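# Move cart through self-closing door into yellow bay

## Task

Get the utility cart through the self-closing door into the other room and leave it in the yellow taped bay, each of its four wheels inside the tape and none touching the tape. The case of copy paper has to sit in the cart's top tray with no part overhanging any tray edge. The door must be closed when you finish. One or both robots may be used, but a robot that topples or is left leaning makes the task fail.

## Robot and tools

ROBOTS. Two identical Hello Robot Stretch 4 units, r1 and r2. Each has one arm: an omni-wheel base, a lift riding a vertical mast, and an arm that telescopes forward and ends in a wrist (yaw, pitch, roll) and a two-finger gripper. Each is about 1.6 m tall, and its base rim lies within 0.23 m of the base origin. Every robot reports in its own frames, so only camera images, lidar_m and wrist_depth_mm show where the two stand relative to each other.

FRAMES. Base frame: origin on the floor below the base centre, x ahead, y to the left, z up, in metres. hand_pose (a point between the open fingertips) is given in this frame and may be slightly off. The odometry frame is the base frame as it was when the scene began; base_odometry counts wheel rotation only, so slip shows up as travel. Heading is in rad, left positive, -3.142 to 3.142.

TOOL move. Arguments: r1, r2, cameras, blocking. blocking must always be false (true or omitted is refused); the call returns in about 0.5 s while motion continues. Each robot key takes an object with "base", "joints" or both, plus optional "speeds", "pace", "contact_limits"; or "end_of_arm" by itself. An omitted robot receives nothing new.
- base: a relative offset from where the base last reported itself, never a pose. {"translate_m": d} straight ahead (+) or back, -2 to 2 m; {"strafe_m": d} sideways, left +, -2 to 2 m; {"rotate_rad": d} spin in place, counter-clockwise +, -3.2 to 3.2 rad. translate_m and strafe_m may be combined for a straight diagonal; rotate_rad goes alone.
- joints: absolute targets by name. lift_m 0 to 1.2 m; arm_m 0 to 0.55 m; wrist_yaw_rad -1.134 to 4.276 (0 ahead, + left, 3.14 folded back); wrist_pitch_rad -1.117 to 4.259 (0 level, 1.57 pointing down); wrist_roll_rad -1.117 to 4.259 (+ clockwise seen from behind); gripper_m -0.038 to 0.141 m fingertip gap (reading off by up to 0.015). Targets outside range are clipped and reported; other bad values are refused.
- pace: "slow", "default", "fast", "max". Base reaches 0.1/0.3/0.4/0.6 m/s and 1/2/3/4 rad/s; lift 0.15/0.3/0.4/0.5 m/s; arm 0.1/0.4/0.6/0.7 m/s; wrist always 1.82 rad/s. A raised lift (above 0.2) slows the base, down to 0.3 m/s and 1 rad/s at 1.2.
- speeds: per-joint top speed for lift_m, arm_m, wrist joints (not gripper).
- contact_limits: 0 (gentle) to 1 (hard), default 0.5, for arm_m, lift_m, translate_m, strafe_m, rotate_rad, placed next to its own command. A base limit persists until the next action naming base. arm_m still needs roughly 15 to 40 N to stop even at 0.
- end_of_arm: "enable_torque" re-powers a wrist or gripper motor that shut off.
Motions within one call start together; a later move replaces only the targets it names. Actions last at most 15 s; a move ends as time_out after 14 s.

TOOL wait: seconds 0 to 10, plus cameras. Returns full state and images, and returns early once a commanded robot comes to rest. wait(0) reports earlier moves under "earlier move".
TOOL stop: brakes all running motions; braked joints may keep pressing. Also re-brakes slack wheels.
TOOL zoom_image: camera name and region [x0, y0, x1, y1] in pixels, max 504x504, on that camera's latest image.
TOOL finished_scene: scene number; ends the scene irreversibly, and the goal must hold with no robot help.
Cameras: r1_head_camera, r1_head_left_camera, r1_head_right_camera, r1_wrist_camera, same for r2, or "all".

RESULT LINES. "pictures" lists image order. "move: r1 done; r2 time_out" summarises each robot sent a motion. "as last shown" marks robots not named, with "not commanded" status. base_status/joint_status: moving, done (for base: wheels turned the full amount, even with slip), off_target, stopped, contact_stop (held back, now slack), time_out (target dropped), limit_stop_at_own_body, limit_stop_at_tilt (lean over 6 degrees; lift, arm, wheels go slack), torque_fault (motor limp). An unrequested stop blocks the rest of that reply's move, wait and finished_scene calls. on_its_own lists unrequested behaviour ("held at" is the target). lidar_m: 12 distances in 30-degree sectors, 1st ahead, counter-clockwise (4th left, 7th behind, 10th right); "-" means nothing seen or closer than 0.25 m; it misses glass, thin legs. wrist_depth_mm: 7x7 grid of depths, 100 to 2000 mm. base_tilt in degrees (forward, right), ~3 degree bias. turned_by_wheels vs turned_by_imu differing by over ~0.1 rad in one move means a hit or slip. motor_effort in % (peak in brackets); servo_current in mA.

GRIPPING. Command a gap more than 0.015 below the object's width; about 0.06 below resists tugs. For handles or bars close to -0.02 or less. Status "done" does not confirm a hold; look for a servo_current rise. Keep lift_m contact limit at least 0.3 for 2 kg, 0.15 for 1 kg.

AVOID. Any hard press between robots fails the scene; once bases touch, further driving presses hard, and a gripper closing on another robot's fingers counts too. Two robots carrying one load can drift up to ~3 cm per metre apart, which can tip one. Holding over 1 kg with arm_m above 0.2 while driving, turning or stopping, especially fast, risks toppling; so do firm pulls with a high gripper. Self-collision risk: gripper over base with lift below ~0.2 (0.45 pointing down), tilting up with roll, yaw+pitch below about -1.1, folded wrist with tilt or roll. Avoid drops, slams, releasing moving things, and hard hits. A stray push may occasionally nudge loose objects.

Each tool is called after "Request:" by a JSON object that holds its "name" and its "arguments", one argument or row to a line.

## Session

Request:
{"name": "move", "arguments": {
  "blocking": false
}}

Scene clock: 0.00 s.
r1.base_odometry: x=+0.000 y=+0.000 heading=+0.000
r1.turned_by_wheels: +0.000
r1.turned_by_imu: +0.000
r1.base_tilt: forward=-1.6 right=+1.3
r1.lidar_m: 1.92 2.25 3.81 1.93 0.97 0.84 0.83 0.93 0.77 0.76 0.93 1.59
r1.base_status: not commanded
r1.joint_positions: lift_m=+0.127 arm_m=+0.000 wrist_yaw_rad=+3.089 wrist_pitch_rad=+0.002 wrist_roll_rad=+0.000 gripper_m=+0.056
r1.joint_status: not commanded
r1.measured_speeds: all 0
r1.motor_effort: lift_m=+20 arm_m=-4 wheel_0=+0 wheel_1=+1 wheel_2=+1
r1.servo_current: wrist_yaw_rad=39 wrist_pitch_rad=46 wrist_roll_rad=65 gripper_m=39
r1.hand_pose: x=-0.1125 y=+0.1024 z=+0.3046 quat_wxyz=(+0.026, -0.001, +0.000, +1.000) (m; r1's base frame)
r1.wrist_depth_mm: 137 138 - - - - - / 113 139 - - - - - / 117 140 224 - - - - / 137 161 - - - - - / - - - - - - - / - - 191 - 187 - - / 842 759 750 788 788 732 768
r2.base_odometry: x=+0.000 y=+0.000 heading=+0.000
r2.turned_by_wheels: +0.000
r2.turned_by_imu: +0.000
r2.base_tilt: forward=-0.6 right=+0.1
r2.lidar_m: 2.02 1.45 1.40 1.49 2.01 2.22 2.34 3.17 1.60 3.62 2.59 2.46
r2.base_status: not commanded
r2.joint_positions: lift_m=+0.295 arm_m=+0.000 wrist_yaw_rad=+3.133 wrist_pitch_rad=+0.002 wrist_roll_rad=+0.000 gripper_m=+0.056
r2.joint_status: not commanded
r2.measured_speeds: all 0
r2.motor_effort: lift_m=+18 arm_m=-4 wheel_0=+0 wheel_1=-1 wheel_2=+0
r2.servo_current: wrist_yaw_rad=46 wrist_pitch_rad=39 wrist_roll_rad=46 gripper_m=59
r2.hand_pose: x=-0.1167 y=+0.0898 z=+0.4727 quat_wxyz=(+0.004, -0.001, +0.000, +1.000) (m; r2's base frame)
r2.wrist_depth_mm: - 140 - - - - - / - 126 150 - - - - / - 130 185 - - - - / 144 143 272 - - - - / 229 - - - - - - / 226 1576 196 1576 190 1618 1464 / 226 1060 1138 - - 1025 1060
pictures: r1_head_camera, r1_head_left_camera, r1_head_right_camera, r1_wrist_camera, r2_head_camera, r2_head_left_camera, r2_head_right_camera, r2_wrist_camera
Images, in order (width x height): r1_head_camera 420x560, r1_head_left_camera 420x672, r1_head_right_camera 420x672, r1_wrist_camera 616x392, r2_head_camera 420x560, r2_head_left_camera 420x672, r2_head_right_camera 420x672, r2_wrist_camera 616x392.

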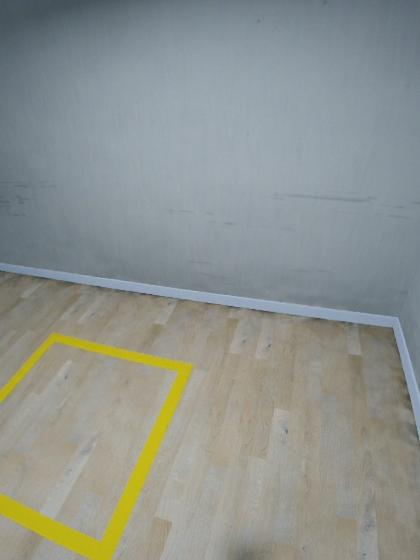

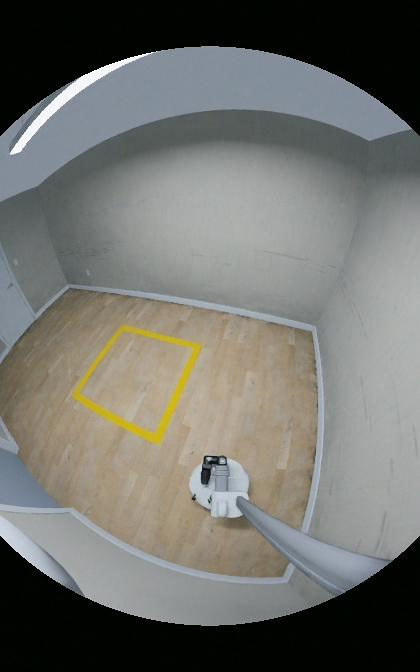

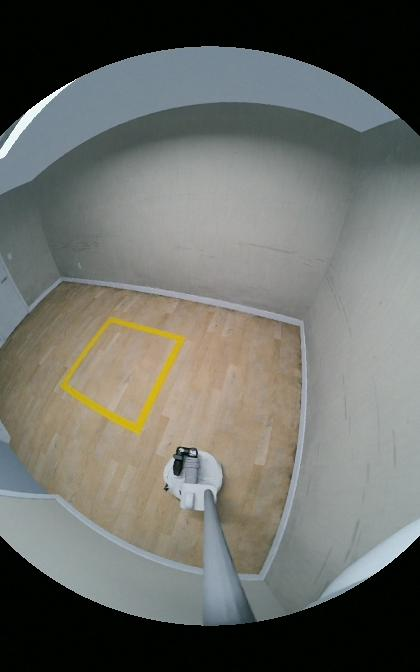

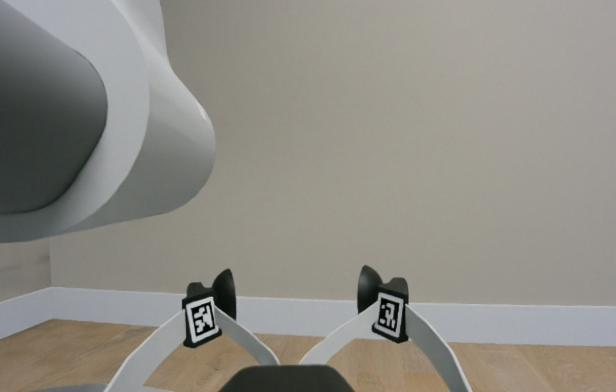

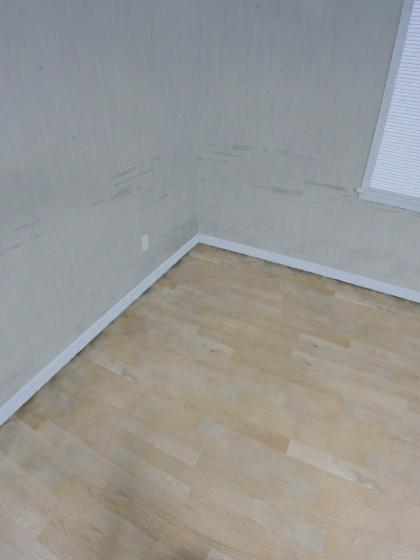

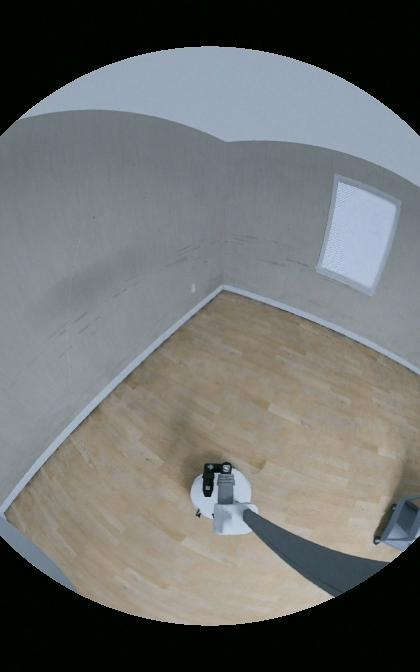

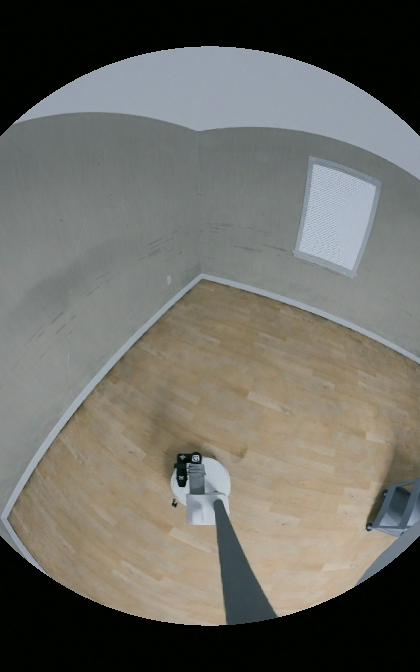

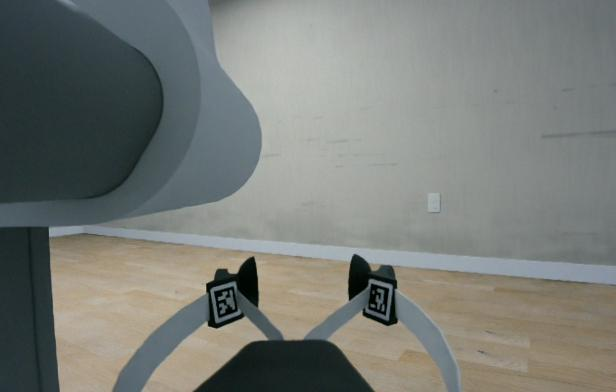

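Request:
{"name": "move", "arguments": {
  "blocking": false,
  "r1": {"base":{"rotate_rad":1.4}},
  "r2": {"base":{"rotate_rad":-1.6}},
  "cameras": []
}}

Request:
{"name": "wait", "arguments": {
  "seconds": 3,
  "cameras": []
}}

Request:
{"name": "wait", "arguments": {
  "seconds": 1
}}

Scene clock: 3.87 s.
move: r1 moving; r2 moving
r1.base_odometry: x=+0.000 y=+0.000 heading=+0.252
r1.turned_by_wheels: +0.252
r1.turned_by_imu: +0.252
r1.base_tilt: forward=-1.6 right=+1.2
r1.lidar_m: 1.98 2.71 3.66 1.25 0.89 0.80 0.87 0.80 0.77 0.82 1.11 1.92
r1.base_status: rotate_rad moving
r1.joint_positions: lift_m=+0.127 arm_m=+0.000 wrist_yaw_rad=+3.089 wrist_pitch_rad=+0.002 wrist_roll_rad=+0.000 gripper_m=+0.056
r1.joint_status: not commanded
r1.measured_speeds: translate_m=-0.001 strafe_m=-0.001 rotate_rad=+0.980 lift_m=+0.000 arm_m=+0.000 wrist_yaw_rad=+0.000 wrist_pitch_rad=+0.000 wrist_roll_rad=+0.000
r1.motor_effort: lift_m=+20(20) arm_m=-4(4) wheel_0=-8(9) wheel_1=-6(9) wheel_2=-7(7)
r1.servo_current: wrist_yaw_rad=59(59) wrist_pitch_rad=39(46) wrist_roll_rad=46(59) gripper_m=39(39)
r1.hand_pose: x=-0.1125 y=+0.1024 z=+0.3046 quat_wxyz=(+0.026, -0.001, +0.000, +1.000) (m; r1's base frame)
r1.wrist_depth_mm: 136 138 - - - - - / 113 139 - - - - - / 114 140 226 - - - - / 137 160 - - - - - / - - - - - - - / - 1060 190 - 187 - - / 778 750 750 798 750 699 732
r2.base_odometry: x=+0.000 y=+0.000 heading=-0.252
r2.turned_by_wheels: -0.252
r2.turned_by_imu: -0.244
r2.base_tilt: forward=-0.7 right=+0.1
r2.lidar_m: 2.52 1.62 1.40 1.40 1.67 2.23 2.24 2.64 1.59 1.63 2.93 2.49
r2.base_status: rotate_rad moving
r2.joint_positions: lift_m=+0.295 arm_m=+0.000 wrist_yaw_rad=+3.133 wrist_pitch_rad=+0.002 wrist_roll_rad=+0.000 gripper_m=+0.056
r2.joint_status: not commanded
r2.measured_speeds: translate_m=+0.000 strafe_m=+0.000 rotate_rad=-0.974 lift_m=+0.000 arm_m=+0.000 wrist_yaw_rad=+0.000 wrist_pitch_rad=+0.000 wrist_roll_rad=+0.000
r2.motor_effort: lift_m=+18(18) arm_m=-4(4) wheel_0=+8(9) wheel_1=+8(10) wheel_2=+9(11)
r2.servo_current: wrist_yaw_rad=33(52) wrist_pitch_rad=39(46) wrist_roll_rad=52(52) gripper_m=39(59)
r2.hand_pose: x=-0.1167 y=+0.0898 z=+0.4727 quat_wxyz=(+0.004, -0.001, +0.000, +1.000) (m; r2's base frame)
r2.wrist_depth_mm: - 141 - - - - - / - 127 150 - - - - / - 130 184 - - - - / 144 143 272 - - - - / 229 - - - - - - / 227 1576 196 1576 190 1661 1464 / 226 1060 1138 - - 1060 1060
pictures: none
No camera images: "cameras" was empty.

Scene clock: 5.33 s.
earlier move: r1 done; r2 moving
r1.base_odometry: x=+0.000 y=+0.000 heading=+1.399
r1.turned_by_wheels: +1.148
r1.turned_by_imu: +1.154
r1.base_tilt: forward=-1.6 right=+1.3
r1.lidar_m: 2.67 1.14 0.86 0.83 0.91 0.79 0.77 0.83 1.23 1.94 2.05 2.99
r1.base_status: done
r1.joint_positions: lift_m=+0.127 arm_m=+0.000 wrist_yaw_rad=+3.089 wrist_pitch_rad=+0.002 wrist_roll_rad=+0.000 gripper_m=+0.056
r1.joint_status: not commanded
r1.measured_speeds: all 0
r1.motor_effort: lift_m=+20(20) arm_m=-4(4) wheel_0=-3(10) wheel_1=-2(9) wheel_2=-1(8)
r1.servo_current: wrist_yaw_rad=52(65) wrist_pitch_rad=39(52) wrist_roll_rad=46(65) gripper_m=39(46)
r1.hand_pose: x=-0.1125 y=+0.1024 z=+0.3046 quat_wxyz=(+0.026, -0.001, +0.000, +1.000) (m; r1's base frame)
r1.wrist_depth_mm: 136 139 - - - - - / 113 139 - - - - - / 118 140 229 - - - - / 137 162 - - - - - / - - - - - - - / - - 190 - 188 - - / 788 707 759 143 759 778 809
r2.base_odometry: x=+0.000 y=+0.000 heading=-1.599
r2.turned_by_wheels: -1.347
r2.turned_by_imu: -1.311
r2.base_tilt: forward=-0.7 right=+0.0
r2.lidar_m: 3.61 2.63 2.47 2.07 1.47 1.40 1.48 2.02 2.22 2.29 3.08 1.61
r2.base_status: rotate_rad moving
r2.joint_positions: lift_m=+0.295 arm_m=+0.000 wrist_yaw_rad=+3.133 wrist_pitch_rad=+0.002 wrist_roll_rad=+0.000 gripper_m=+0.056
r2.joint_status: not commanded
r2.measured_speeds: all 0
r2.motor_effort: lift_m=+18(18) arm_m=-4(4) wheel_0=+7(11) wheel_1=+2(11) wheel_2=+5(11)
r2.servo_current: wrist_yaw_rad=39(59) wrist_pitch_rad=39(46) wrist_roll_rad=52(52) gripper_m=46(59)
r2.hand_pose: x=-0.1167 y=+0.0898 z=+0.4727 quat_wxyz=(+0.004, -0.001, +0.000, +1.000) (m; r2's base frame)
r2.wrist_depth_mm: - 141 - - - - - / - 126 141 - - - - / - 129 185 - - - - / 144 143 226 - - - - / 230 - - - - - - / 228 1576 196 1336 190 - - / 226 1060 1138 - - 1060 1060
wait: 1.47 of 3 s (r1 has come to rest)
pictures: none
No camera images: "cameras" was empty.

Scene clock: 5.47 s.
earlier move: r2 done
r1.base_odometry: x=+0.000 y=+0.000 heading=+1.399
r1.turned_by_wheels: +0.000
r1.turned_by_imu: +0.000
r1.base_tilt: forward=-1.6 right=+1.3
r1.lidar_m: 2.64 1.14 0.86 0.84 0.91 0.79 0.76 0.86 1.23 1.90 2.06 3.00
r1.base_status: done
r1.joint_positions: lift_m=+0.127 arm_m=+0.000 wrist_yaw_rad=+3.089 wrist_pitch_rad=+0.002 wrist_roll_rad=+0.000 gripper_m=+0.056
r1.joint_status: not commanded
r1.measured_speeds: all 0
r1.motor_effort: lift_m=+20(20) arm_m=-4(4) wheel_0=-3(10) wheel_1=-2(9) wheel_2=-1(8)
r1.servo_current: wrist_yaw_rad=65(65) wrist_pitch_rad=52(52) wrist_roll_rad=59(65) gripper_m=39(46)
r1.hand_pose: x=-0.1125 y=+0.1024 z=+0.3046 quat_wxyz=(+0.026, -0.001, +0.000, +1.000) (m; r1's base frame)
r1.wrist_depth_mm: 136 139 - - - - - / 113 139 - - - - - / 118 139 229 - - - - / 137 162 - - - - - / - - - - - - - / - - 190 - 187 - - / 788 707 750 143 750 788 820
r2.base_odometry: x=+0.000 y=+0.000 heading=-1.599
r2.turned_by_wheels: +0.000
r2.turned_by_imu: +0.000
r2.base_tilt: forward=-0.7 right=+0.0
r2.lidar_m: 3.69 2.62 2.47 2.04 1.47 1.41 1.46 1.99 2.24 2.30 3.11 1.60
r2.base_status: done
r2.joint_positions: lift_m=+0.295 arm_m=+0.000 wrist_yaw_rad=+3.133 wrist_pitch_rad=+0.002 wrist_roll_rad=+0.000 gripper_m=+0.056
r2.joint_status: not commanded
r2.measured_speeds: all 0
r2.motor_effort: lift_m=+18(18) arm_m=-4(4) wheel_0=+5(11) wheel_1=+3(11) wheel_2=+5(11)
r2.servo_current: wrist_yaw_rad=39(59) wrist_pitch_rad=39(46) wrist_roll_rad=39(52) gripper_m=46(59)
r2.hand_pose: x=-0.1167 y=+0.0898 z=+0.4727 quat_wxyz=(+0.004, -0.001, +0.000, +1.000) (m; r2's base frame)
r2.wrist_depth_mm: - 140 - - - - - / - 126 142 - - - - / - 130 185 - - - - / 144 144 226 - - - - / 229 - - - - - - / 227 1576 196 1308 190 - - / 226 1060 1160 - - 1042 1060
wait: 0.13 of 1 s (r2 has come to rest)
pictures: r1_head_camera, r1_head_left_camera, r1_head_right_camera, r1_wrist_camera, r2_head_camera, r2_head_left_camera, r2_head_right_camera, r2_wrist_camera
Images, in order (width x height): r1_head_camera 420x560, r1_head_left_camera 420x672, r1_head_right_camera 420x672, r1_wrist_camera 616x392, r2_head_camera 420x560, r2_head_left_camera 420x672, r2_head_right_camera 420x672, r2_wrist_camera 616x392.

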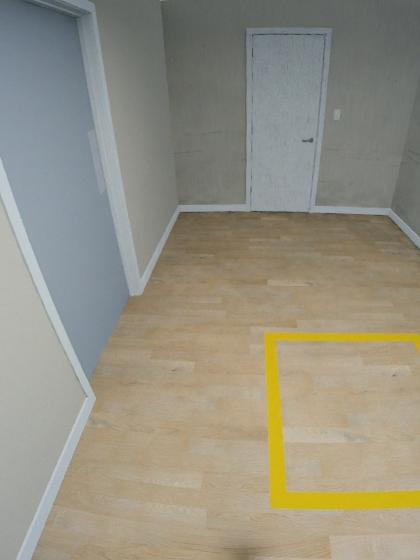

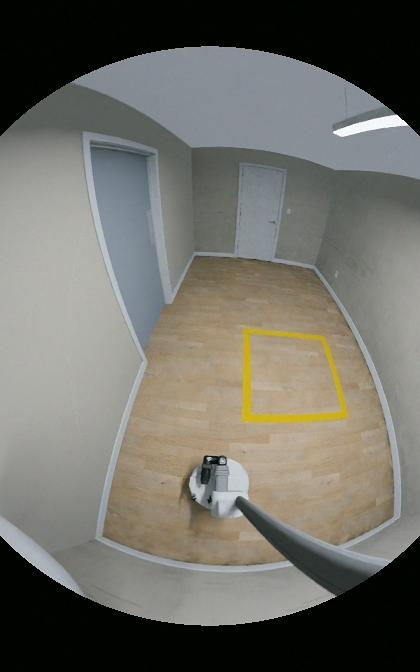

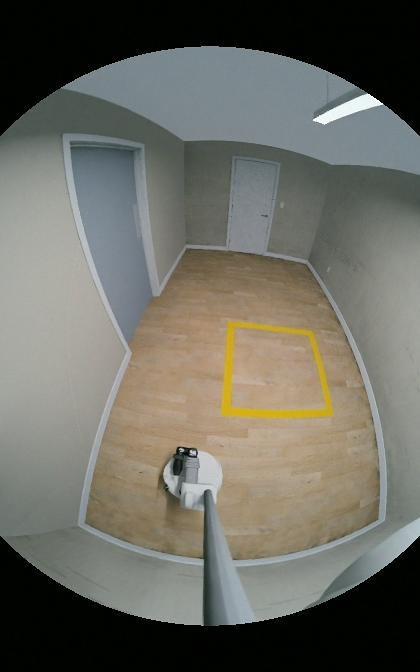

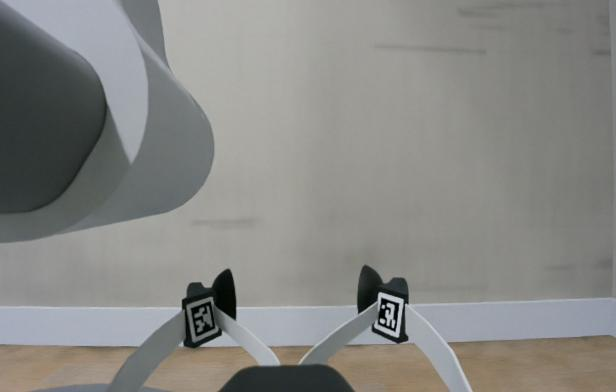

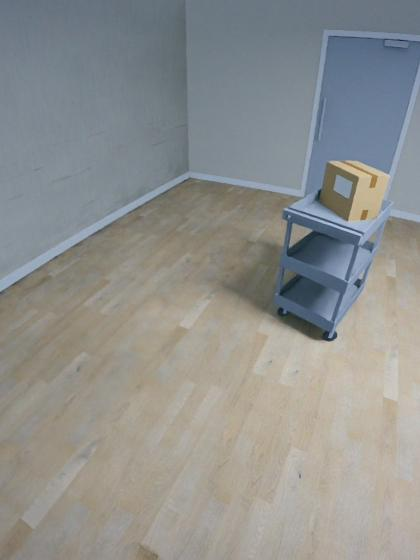

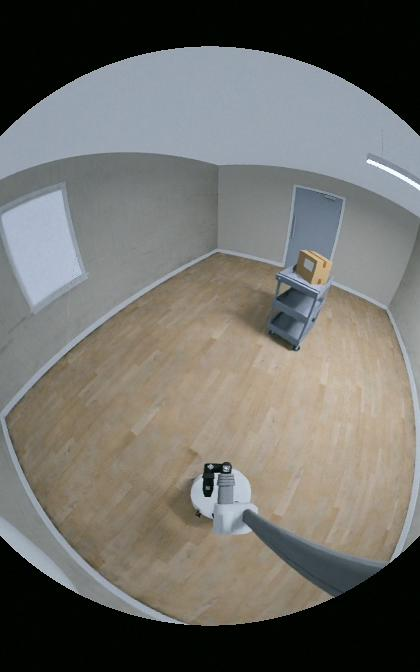

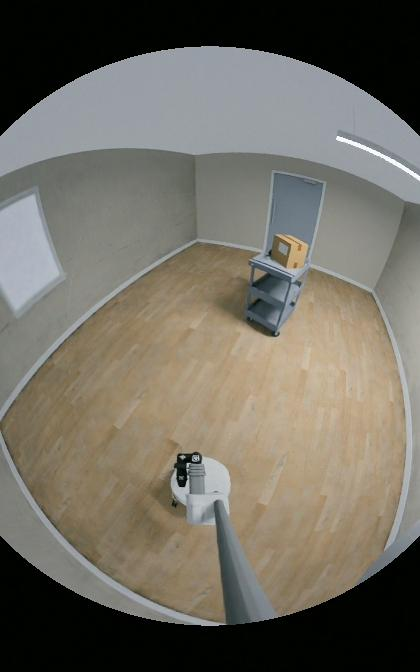

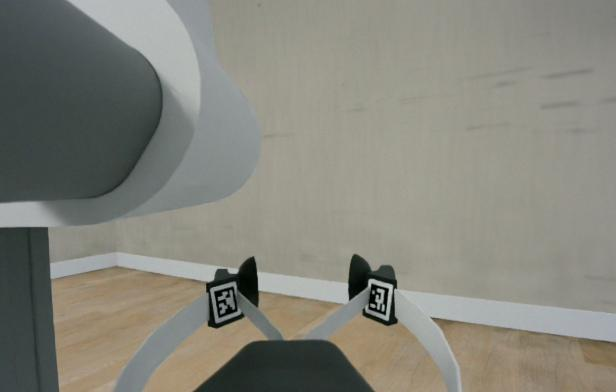

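Request:
{"name": "zoom_image", "arguments": {
  "camera": "r2_head_camera",
  "region": [250, 130, 420, 350]
}}

Request:
{"name": "zoom_image", "arguments": {
  "camera": "r1_head_left_camera",
  "region": [80, 120, 360, 440]
}}

Request:
{"name": "zoom_image", "arguments": {
  "camera": "r2_head_camera",
  "region": [280, 20, 420, 230]
}}

Scaled by 2.291 from the camera's 420x560 image, which has a finer 1200x1600 frame.

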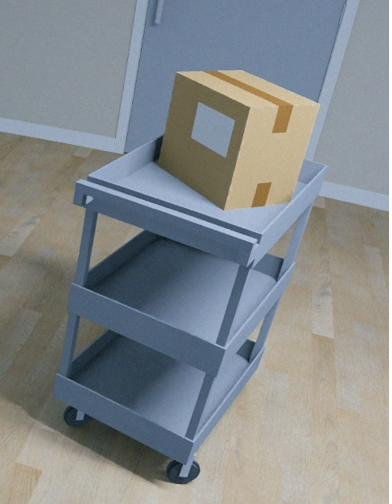

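Scaled by 1.575 from the camera's 420x672 image, which has a finer 600x960 frame.

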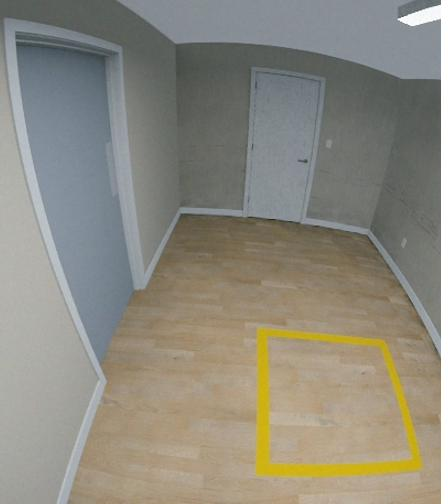

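Scaled by 2.400 from the camera's 420x560 image, which has a finer 1200x1600 frame.

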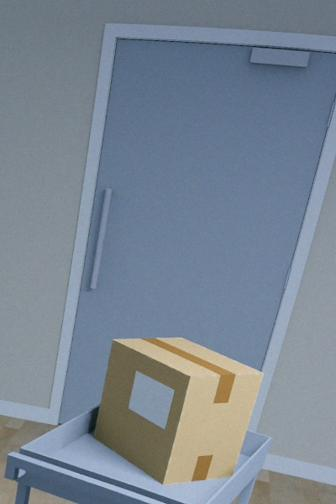

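Request:
{"name": "move", "arguments": {
  "blocking": false,
  "r1": {"base":{"translate_m":0.9}},
  "r2": {"base":{"rotate_rad":-0.45},"joints":{"lift_m":0.7}},
  "cameras": []
}}

Request:
{"name": "wait", "arguments": {
  "seconds": 1.7,
  "cameras": []
}}

Request:
{"name": "wait", "arguments": {
  "seconds": 4,
  "cameras": []
}}

Request:
{"name": "move", "arguments": {
  "blocking": false,
  "r1": {"base":{"rotate_rad":1.47}},
  "r2": {"joints":{"wrist_yaw_rad":0}},
  "cameras": []
}}

Request:
{"name": "wait", "arguments": {
  "seconds": 2,
  "cameras": []
}}

Request:
{"name": "wait", "arguments": {
  "seconds": 2
}}

Scene clock: 60.83 s.
move: r1 moving; r2 moving
r1.base_odometry: x=+0.005 y=+0.031 heading=+1.400
r1.turned_by_wheels: +0.000
r1.turned_by_imu: +0.000
r1.base_tilt: forward=-1.6 right=+1.2
r1.lidar_m: 2.67 1.14 0.85 0.82 0.91 0.84 0.80 0.86 1.29 1.92 2.06 2.97
r1.base_status: translate_m moving
r1.joint_positions: lift_m=+0.127 arm_m=+0.000 wrist_yaw_rad=+3.089 wrist_pitch_rad=+0.002 wrist_roll_rad=+0.000 gripper_m=+0.056
r1.joint_status: not commanded
r1.measured_speeds: translate_m=+0.120 strafe_m=-0.001 rotate_rad=-0.001 lift_m=+0.000 arm_m=+0.000 wrist_yaw_rad=+0.000 wrist_pitch_rad=+0.000 wrist_roll_rad=+0.000
r1.motor_effort: lift_m=+20(20) arm_m=-4(4) wheel_0=+3(8) wheel_1=+5(6) wheel_2=-9(9)
r1.servo_current: wrist_yaw_rad=46(52) wrist_pitch_rad=39(46) wrist_roll_rad=65(65) gripper_m=39(46)
r1.hand_pose: x=-0.1125 y=+0.1024 z=+0.3046 quat_wxyz=(+0.026, -0.001, +0.000, +1.000) (m; r1's base frame)
r1.wrist_depth_mm: 136 138 - - - - - / 113 139 - - - - - / 117 139 224 - - - - / 137 163 - - - - - / - - - - - - - / - - 190 - 188 - - / 842 741 750 154 798 778 820
r2.base_odometry: x=+0.000 y=+0.000 heading=-1.850
r2.turned_by_wheels: -0.251
r2.turned_by_imu: -0.244
r2.base_tilt: forward=-0.7 right=+0.1
r2.lidar_m: 1.62 2.92 2.50 2.51 1.61 1.41 1.42 1.67 2.20 2.24 2.58 1.59
r2.base_status: rotate_rad moving
r2.joint_positions: lift_m=+0.333 arm_m=+0.000 wrist_yaw_rad=+3.133 wrist_pitch_rad=+0.002 wrist_roll_rad=+0.000 gripper_m=+0.056
r2.joint_status: lift_m moving
r2.measured_speeds: translate_m=+0.001 strafe_m=+0.000 rotate_rad=-0.931 lift_m=+0.146 arm_m=+0.000 wrist_yaw_rad=+0.000 wrist_pitch_rad=+0.000 wrist_roll_rad=+0.000
r2.motor_effort: lift_m=+26(26) arm_m=-4(4) wheel_0=+6(10) wheel_1=+8(9) wheel_2=+8(11)
r2.servo_current: wrist_yaw_rad=46(52) wrist_pitch_rad=39(46) wrist_roll_rad=52(59) gripper_m=46(52)
r2.hand_pose: x=-0.1167 y=+0.0898 z=+0.5104 quat_wxyz=(+0.004, -0.001, +0.000, +1.000) (m; r2's base frame)
r2.wrist_depth_mm: - 141 - - - - - / - 126 141 - - - - / - 129 185 - - - - / 144 144 207 - - - - / 229 - - - - - - / 227 1618 192 171 190 - - / 227 1118 1229 - - 1098 1118
pictures: none
No camera images: "cameras" was empty.

Scene clock: 62.53 s.
earlier move: r1 moving; r2 moving
r1.base_odometry: x=+0.082 y=+0.474 heading=+1.400
r1.turned_by_wheels: +0.000
r1.turned_by_imu: +0.000
r1.base_tilt: forward=-1.6 right=+1.2
r1.lidar_m: 2.56 1.19 0.83 0.79 0.86 1.27 1.24 1.32 2.01 1.96 2.08 3.02
r1.base_status: translate_m moving
r1.joint_positions: lift_m=+0.127 arm_m=+0.000 wrist_yaw_rad=+3.089 wrist_pitch_rad=+0.002 wrist_roll_rad=+0.000 gripper_m=+0.056
r1.joint_status: not commanded
r1.measured_speeds: translate_m=+0.300 strafe_m=-0.001 rotate_rad=-0.005 lift_m=+0.000 arm_m=+0.000 wrist_yaw_rad=+0.000 wrist_pitch_rad=+0.000 wrist_roll_rad=+0.000
r1.motor_effort: lift_m=+20(20) arm_m=-4(4) wheel_0=+4(9) wheel_1=+3(8) wheel_2=-6(11)
r1.servo_current: wrist_yaw_rad=72(72) wrist_pitch_rad=39(52) wrist_roll_rad=46(65) gripper_m=39(52)
r1.hand_pose: x=-0.1125 y=+0.1024 z=+0.3046 quat_wxyz=(+0.026, -0.001, +0.000, +1.000) (m; r1's base frame)
r1.wrist_depth_mm: 137 138 - - - - - / 113 139 - - - - - / 117 140 223 - - - - / 137 160 - - - - - / - - - - - - - / 1182 1205 192 1182 187 1182 1060 / 854 750 750 809 788 778 820
r2.base_odometry: x=+0.000 y=+0.000 heading=-2.048
r2.turned_by_wheels: -0.198
r2.turned_by_imu: -0.193
r2.base_tilt: forward=-0.7 right=+0.0
r2.lidar_m: 1.60 3.40 2.55 2.49 1.89 1.48 1.41 1.49 2.15 2.21 2.33 3.39
r2.base_status: done
r2.joint_positions: lift_m=+0.696 arm_m=+0.000 wrist_yaw_rad=+3.133 wrist_pitch_rad=+0.002 wrist_roll_rad=+0.000 gripper_m=+0.056
r2.joint_status: lift_m moving
r2.measured_speeds: translate_m=+0.000 strafe_m=+0.000 rotate_rad=+0.000 lift_m=+0.049 arm_m=+0.000 wrist_yaw_rad=+0.000 wrist_pitch_rad=+0.000 wrist_roll_rad=+0.000
r2.motor_effort: lift_m=+22(26) arm_m=-4(4) wheel_0=+5(10) wheel_1=+3(9) wheel_2=+5(11)
r2.servo_current: wrist_yaw_rad=39(65) wrist_pitch_rad=39(46) wrist_roll_rad=39(59) gripper_m=52(52)
r2.hand_pose: x=-0.1167 y=+0.0898 z=+0.8742 quat_wxyz=(+0.004, -0.001, +0.000, +1.000) (m; r2's base frame)
r2.wrist_depth_mm: - 141 - - - - - / - 127 141 - - - - / - 129 184 - - - - / 144 143 218 - - - - / 220 - - - - - - / 219 - 190 - 188 - - / 224 122 - - - - -
wait: 1.70 s; no rest
pictures: none
No camera images: "cameras" was empty.

Scene clock: 62.97 s.
earlier move: r1 moving; r2 done
r1.base_odometry: x=+0.104 y=+0.602 heading=+1.400
r1.turned_by_wheels: +0.000
r1.turned_by_imu: +0.000
r1.base_tilt: forward=-1.6 right=+1.3
r1.lidar_m: 2.52 1.20 0.83 0.79 0.85 1.26 1.37 1.48 2.03 1.97 2.09 3.05
r1.base_status: translate_m moving
r1.joint_positions: lift_m=+0.127 arm_m=+0.000 wrist_yaw_rad=+3.089 wrist_pitch_rad=+0.002 wrist_roll_rad=+0.000 gripper_m=+0.056
r1.joint_status: not commanded
r1.measured_speeds: translate_m=+0.300 strafe_m=+0.000 rotate_rad=-0.006 lift_m=+0.000 arm_m=+0.000 wrist_yaw_rad=+0.000 wrist_pitch_rad=+0.000 wrist_roll_rad=+0.000
r1.motor_effort: lift_m=+20(20) arm_m=-4(4) wheel_0=+5(9) wheel_1=+2(8) wheel_2=-5(11)
r1.servo_current: wrist_yaw_rad=52(72) wrist_pitch_rad=39(52) wrist_roll_rad=59(65) gripper_m=46(52)
r1.hand_pose: x=-0.1125 y=+0.1024 z=+0.3046 quat_wxyz=(+0.026, -0.001, +0.000, +1.000) (m; r1's base frame)
r1.wrist_depth_mm: 137 138 - - - - - / 113 139 - - - - - / 117 139 223 - - - - / 137 160 - - - - - / - - - - - - - / 1160 1182 191 1205 187 1182 946 / 842 759 759 798 798 788 820
r2.base_odometry: x=+0.000 y=+0.000 heading=-2.048
r2.turned_by_wheels: +0.000
r2.turned_by_imu: +0.000
r2.base_tilt: forward=-0.7 right=+0.0
r2.lidar_m: 1.60 3.38 2.58 2.49 1.92 1.42 1.41 1.48 2.16 2.23 2.37 3.40
r2.base_status: done
r2.joint_positions: lift_m=+0.700 arm_m=+0.000 wrist_yaw_rad=+3.133 wrist_pitch_rad=+0.002 wrist_roll_rad=+0.000 gripper_m=+0.056
r2.joint_status: all done
r2.measured_speeds: all 0
r2.motor_effort: lift_m=+21(26) arm_m=-4(4) wheel_0=+5(10) wheel_1=+3(9) wheel_2=+5(11)
r2.servo_current: wrist_yaw_rad=46(65) wrist_pitch_rad=39(46) wrist_roll_rad=46(59) gripper_m=52(52)
r2.hand_pose: x=-0.1167 y=+0.0898 z=+0.8775 quat_wxyz=(+0.004, -0.001, +0.000, +1.000) (m; r2's base frame)
r2.wrist_depth_mm: - 140 - - - - - / - 126 141 - - - - / - 129 183 - - - - / 144 143 218 - - - - / 220 - - - - - - / 219 - 190 - 189 - - / 225 - - - - - -
wait: 0.43 of 4 s (r2 has come to rest)
pictures: none
No camera images: "cameras" was empty.

Scene clock: 63.47 s.
earlier move: r1 replaced
move: r1 moving; r2 moving
r1.base_odometry: x=+0.116 y=+0.720 heading=+1.652
r1.turned_by_wheels: +0.252
r1.turned_by_imu: +0.252
r1.base_tilt: forward=-1.6 right=+1.3
r1.lidar_m: 1.56 0.98 0.78 0.79 0.95 1.49 1.49 1.86 1.99 2.01 2.41 3.19
r1.base_status: earlier translate_m replaced; rotate_rad moving
r1.joint_positions: lift_m=+0.127 arm_m=+0.000 wrist_yaw_rad=+3.089 wrist_pitch_rad=+0.002 wrist_roll_rad=+0.000 gripper_m=+0.056
r1.joint_status: not commanded
r1.measured_speeds: translate_m=+0.177 strafe_m=-0.001 rotate_rad=+0.977 lift_m=+0.000 arm_m=+0.000 wrist_yaw_rad=+0.000 wrist_pitch_rad=+0.000 wrist_roll_rad=+0.000
r1.motor_effort: lift_m=+20(20) arm_m=-4(4) wheel_0=-10(11) wheel_1=-5(7) wheel_2=-4(6)
r1.servo_current: wrist_yaw_rad=39(59) wrist_pitch_rad=39(46) wrist_roll_rad=59(59) gripper_m=46(46)
r1.hand_pose: x=-0.1125 y=+0.1024 z=+0.3046 quat_wxyz=(+0.026, -0.001, +0.000, +1.000) (m; r1's base frame)
r1.wrist_depth_mm: 136 139 - - - - - / 113 139 - - - - - / 117 140 229 - - - - / 138 161 - - - - - / 1661 - - - - - - / 1182 1182 193 1182 187 1182 1138 / 842 750 750 809 788 788 809
r2.base_odometry: x=+0.000 y=+0.000 heading=-2.048
r2.turned_by_wheels: +0.000
r2.turned_by_imu: +0.000
r2.base_tilt: forward=-0.6 right=+0.1
r2.lidar_m: 1.61 3.35 2.56 2.51 1.92 1.44 1.40 1.47 2.17 2.22 2.38 3.39
r2.base_status: not commanded
r2.joint_positions: lift_m=+0.700 arm_m=+0.000 wrist_yaw_rad=+2.570 wrist_pitch_rad=+0.002 wrist_roll_rad=+0.000 gripper_m=+0.056
r2.joint_status: wrist_yaw_rad moving
r2.measured_speeds: translate_m=+0.000 strafe_m=+0.000 rotate_rad=+0.000 lift_m=+0.000 arm_m=+0.000 wrist_yaw_rad=-1.741 wrist_pitch_rad=+0.000 wrist_roll_rad=+0.000
r2.motor_effort: lift_m=+21(21) arm_m=-4(4) wheel_0=+5(5) wheel_1=+3(3) wheel_2=+5(6)
r2.servo_current: wrist_yaw_rad=111(150) wrist_pitch_rad=39(46) wrist_roll_rad=46(59) gripper_m=46(52)
r2.hand_pose: x=-0.0242 y=+0.2296 z=+0.8775 quat_wxyz=(+0.282, -0.001, +0.000, +0.959) (m; r2's base frame)
r2.wrist_depth_mm: - - - - - - - / - - - - - - - / 258 - - - - - - / - - - - - - - / - - - - - - - / - - 189 - 189 - - / - - - - - 1863 1863
pictures: none
No camera images: "cameras" was empty.

Scene clock: 64.97 s.
earlier move: r1 done; r2 moving
r1.base_odometry: x=+0.094 y=+0.774 heading=+2.869
r1.turned_by_wheels: +1.218
r1.turned_by_imu: +1.224
r1.base_tilt: forward=-1.6 right=+1.3
r1.lidar_m: 0.74 0.76 1.05 1.54 1.60 2.10 2.02 2.11 2.80 3.14 1.26 0.79
r1.base_status: done
r1.joint_positions: lift_m=+0.127 arm_m=+0.000 wrist_yaw_rad=+3.089 wrist_pitch_rad=+0.002 wrist_roll_rad=+0.000 gripper_m=+0.056
r1.joint_status: not commanded
r1.measured_speeds: all 0
r1.motor_effort: lift_m=+20(20) arm_m=-4(4) wheel_0=-2(13) wheel_1=-1(9) wheel_2=-2(6)
r1.servo_current: wrist_yaw_rad=33(65) wrist_pitch_rad=46(52) wrist_roll_rad=59(65) gripper_m=39(52)
r1.hand_pose: x=-0.1125 y=+0.1024 z=+0.3046 quat_wxyz=(+0.026, -0.001, +0.000, +1.000) (m; r1's base frame)
r1.wrist_depth_mm: 136 138 - - - - - / 113 139 - - - - - / 118 139 273 - - - - / 137 162 - - - - - / 1983 - - - - - 1808 / 1205 1205 194 1160 188 1138 1138 / 842 741 759 154 798 788 809
r2.base_odometry: x=+0.000 y=+0.000 heading=-2.048
r2.turned_by_wheels: +0.000
r2.turned_by_imu: +0.000
r2.base_tilt: forward=-0.7 right=+0.1
r2.lidar_m: 1.63 3.39 2.55 2.51 1.92 1.45 1.41 1.52 2.15 2.23 2.37 3.38
r2.base_status: not commanded
r2.joint_positions: lift_m=+0.700 arm_m=+0.000 wrist_yaw_rad=+0.016 wrist_pitch_rad=+0.002 wrist_roll_rad=+0.000 gripper_m=+0.056
r2.joint_status: wrist_yaw_rad moving
r2.measured_speeds: translate_m=+0.000 strafe_m=+0.000 rotate_rad=-0.001 lift_m=+0.000 arm_m=+0.000 wrist_yaw_rad=-0.623 wrist_pitch_rad=+0.000 wrist_roll_rad=+0.000
r2.motor_effort: lift_m=+21(21) arm_m=-4(4) wheel_0=+5(6) wheel_1=+3(4) wheel_2=+5(6)
r2.servo_current: wrist_yaw_rad=46(163) wrist_pitch_rad=39(46) wrist_roll_rad=39(59) gripper_m=52(52)
r2.hand_pose: x=+0.4606 y=-0.0829 z=+0.8775 quat_wxyz=(+1.000, +0.000, +0.001, +0.008) (m; r2's base frame)
r2.wrist_depth_mm: - - - - - - - / - - - - - - - / - - - - - - - / - - - 1756 - - - / - - - - - - - / - - 191 1430 189 - - / 1863 1756 1863 - - 1808 1863
wait: 1.50 of 2 s (r1 has come to rest)
pictures: none
No camera images: "cameras" was empty.

Scene clock: 65.37 s.
earlier move: r2 done
r1.base_odometry: x=+0.094 y=+0.774 heading=+2.869
r1.turned_by_wheels: +0.000
r1.turned_by_imu: +0.000
r1.base_tilt: forward=-1.6 right=+1.3
r1.lidar_m: 0.75 0.79 1.08 1.53 1.59 2.13 2.02 2.12 2.81 3.17 1.27 0.76
r1.base_status: done
r1.joint_positions: lift_m=+0.127 arm_m=+0.000 wrist_yaw_rad=+3.089 wrist_pitch_rad=+0.002 wrist_roll_rad=+0.000 gripper_m=+0.056
r1.joint_status: not commanded
r1.measured_speeds: all 0
r1.motor_effort: lift_m=+20(20) arm_m=-4(4) wheel_0=-2(13) wheel_1=-1(9) wheel_2=-2(6)
r1.servo_current: wrist_yaw_rad=59(65) wrist_pitch_rad=46(52) wrist_roll_rad=39(65) gripper_m=46(52)
r1.hand_pose: x=-0.1125 y=+0.1024 z=+0.3046 quat_wxyz=(+0.026, -0.001, +0.000, +1.000) (m; r1's base frame)
r1.wrist_depth_mm: 136 138 - - - - - / 114 139 - - - - - / 118 140 272 - - - - / 137 161 - - - - - / 1983 - - - - - 1808 / 1229 1205 193 1205 187 1182 1160 / 854 741 759 153 788 788 820
r2.base_odometry: x=+0.000 y=+0.000 heading=-2.048
r2.turned_by_wheels: +0.000
r2.turned_by_imu: +0.000
r2.base_tilt: forward=-0.7 right=+0.1
r2.lidar_m: 1.62 3.41 2.56 2.49 1.90 1.44 1.41 1.50 2.14 2.24 2.36 3.37
r2.base_status: not commanded
r2.joint_positions: lift_m=+0.700 arm_m=+0.000 wrist_yaw_rad=+0.003 wrist_pitch_rad=+0.002 wrist_roll_rad=+0.000 gripper_m=+0.056
r2.joint_status: all done
r2.measured_speeds: all 0
r2.motor_effort: lift_m=+21(21) arm_m=-4(4) wheel_0=+4(6) wheel_1=+3(4) wheel_2=+5(6)
r2.servo_current: wrist_yaw_rad=39(163) wrist_pitch_rad=33(46) wrist_roll_rad=39(59) gripper_m=52(52)
r2.hand_pose: x=+0.4596 y=-0.0866 z=+0.8775 quat_wxyz=(+1.000, +0.000, +0.001, +0.001) (m; r2's base frame)
r2.wrist_depth_mm: - - - - - - - / - - - - - - - / - - - - - - - / - - - 1708 - - - / - - - - - - - / - - 196 1464 191 - - / 1983 1808 - - - 1863 1808
wait: 0.40 of 2 s (r2 has come to rest)
pictures: r1_head_camera, r1_head_left_camera, r1_head_right_camera, r1_wrist_camera, r2_head_camera, r2_head_left_camera, r2_head_right_camera, r2_wrist_camera
Images, in order (width x height): r1_head_camera 420x560, r1_head_left_camera 420x672, r1_head_right_camera 420x672, r1_wrist_camera 616x392, r2_head_camera 420x560, r2_head_left_camera 420x672, r2_head_right_camera 420x672, r2_wrist_camera 616x392.

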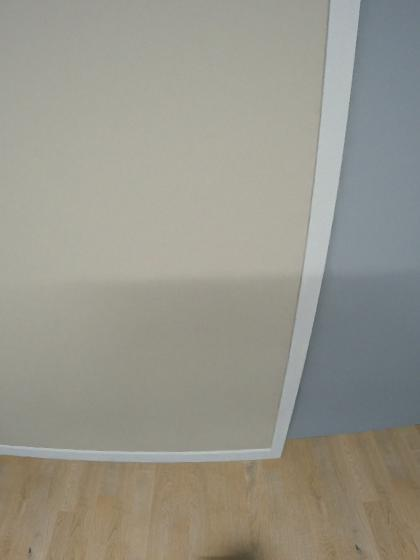

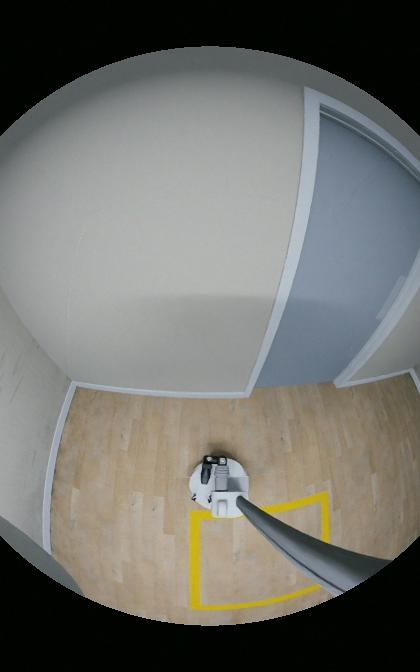

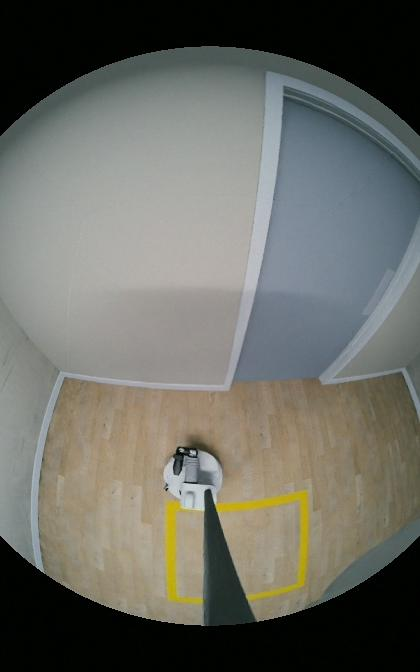

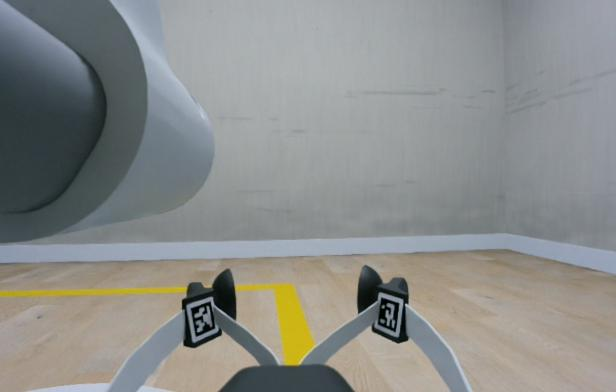

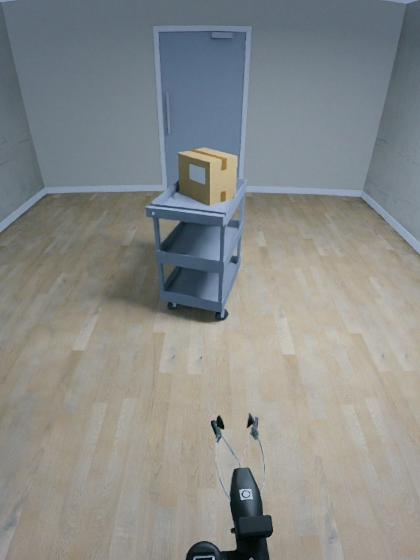

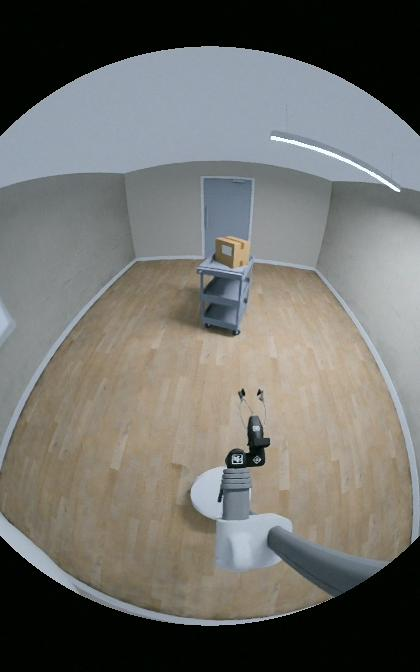

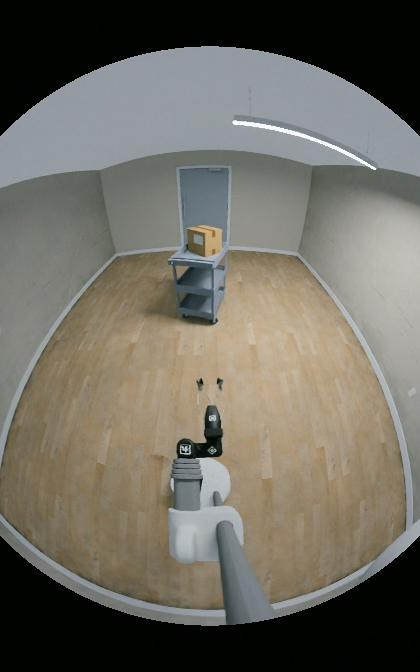

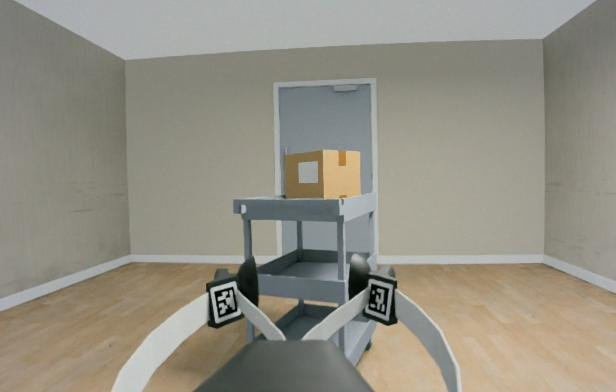

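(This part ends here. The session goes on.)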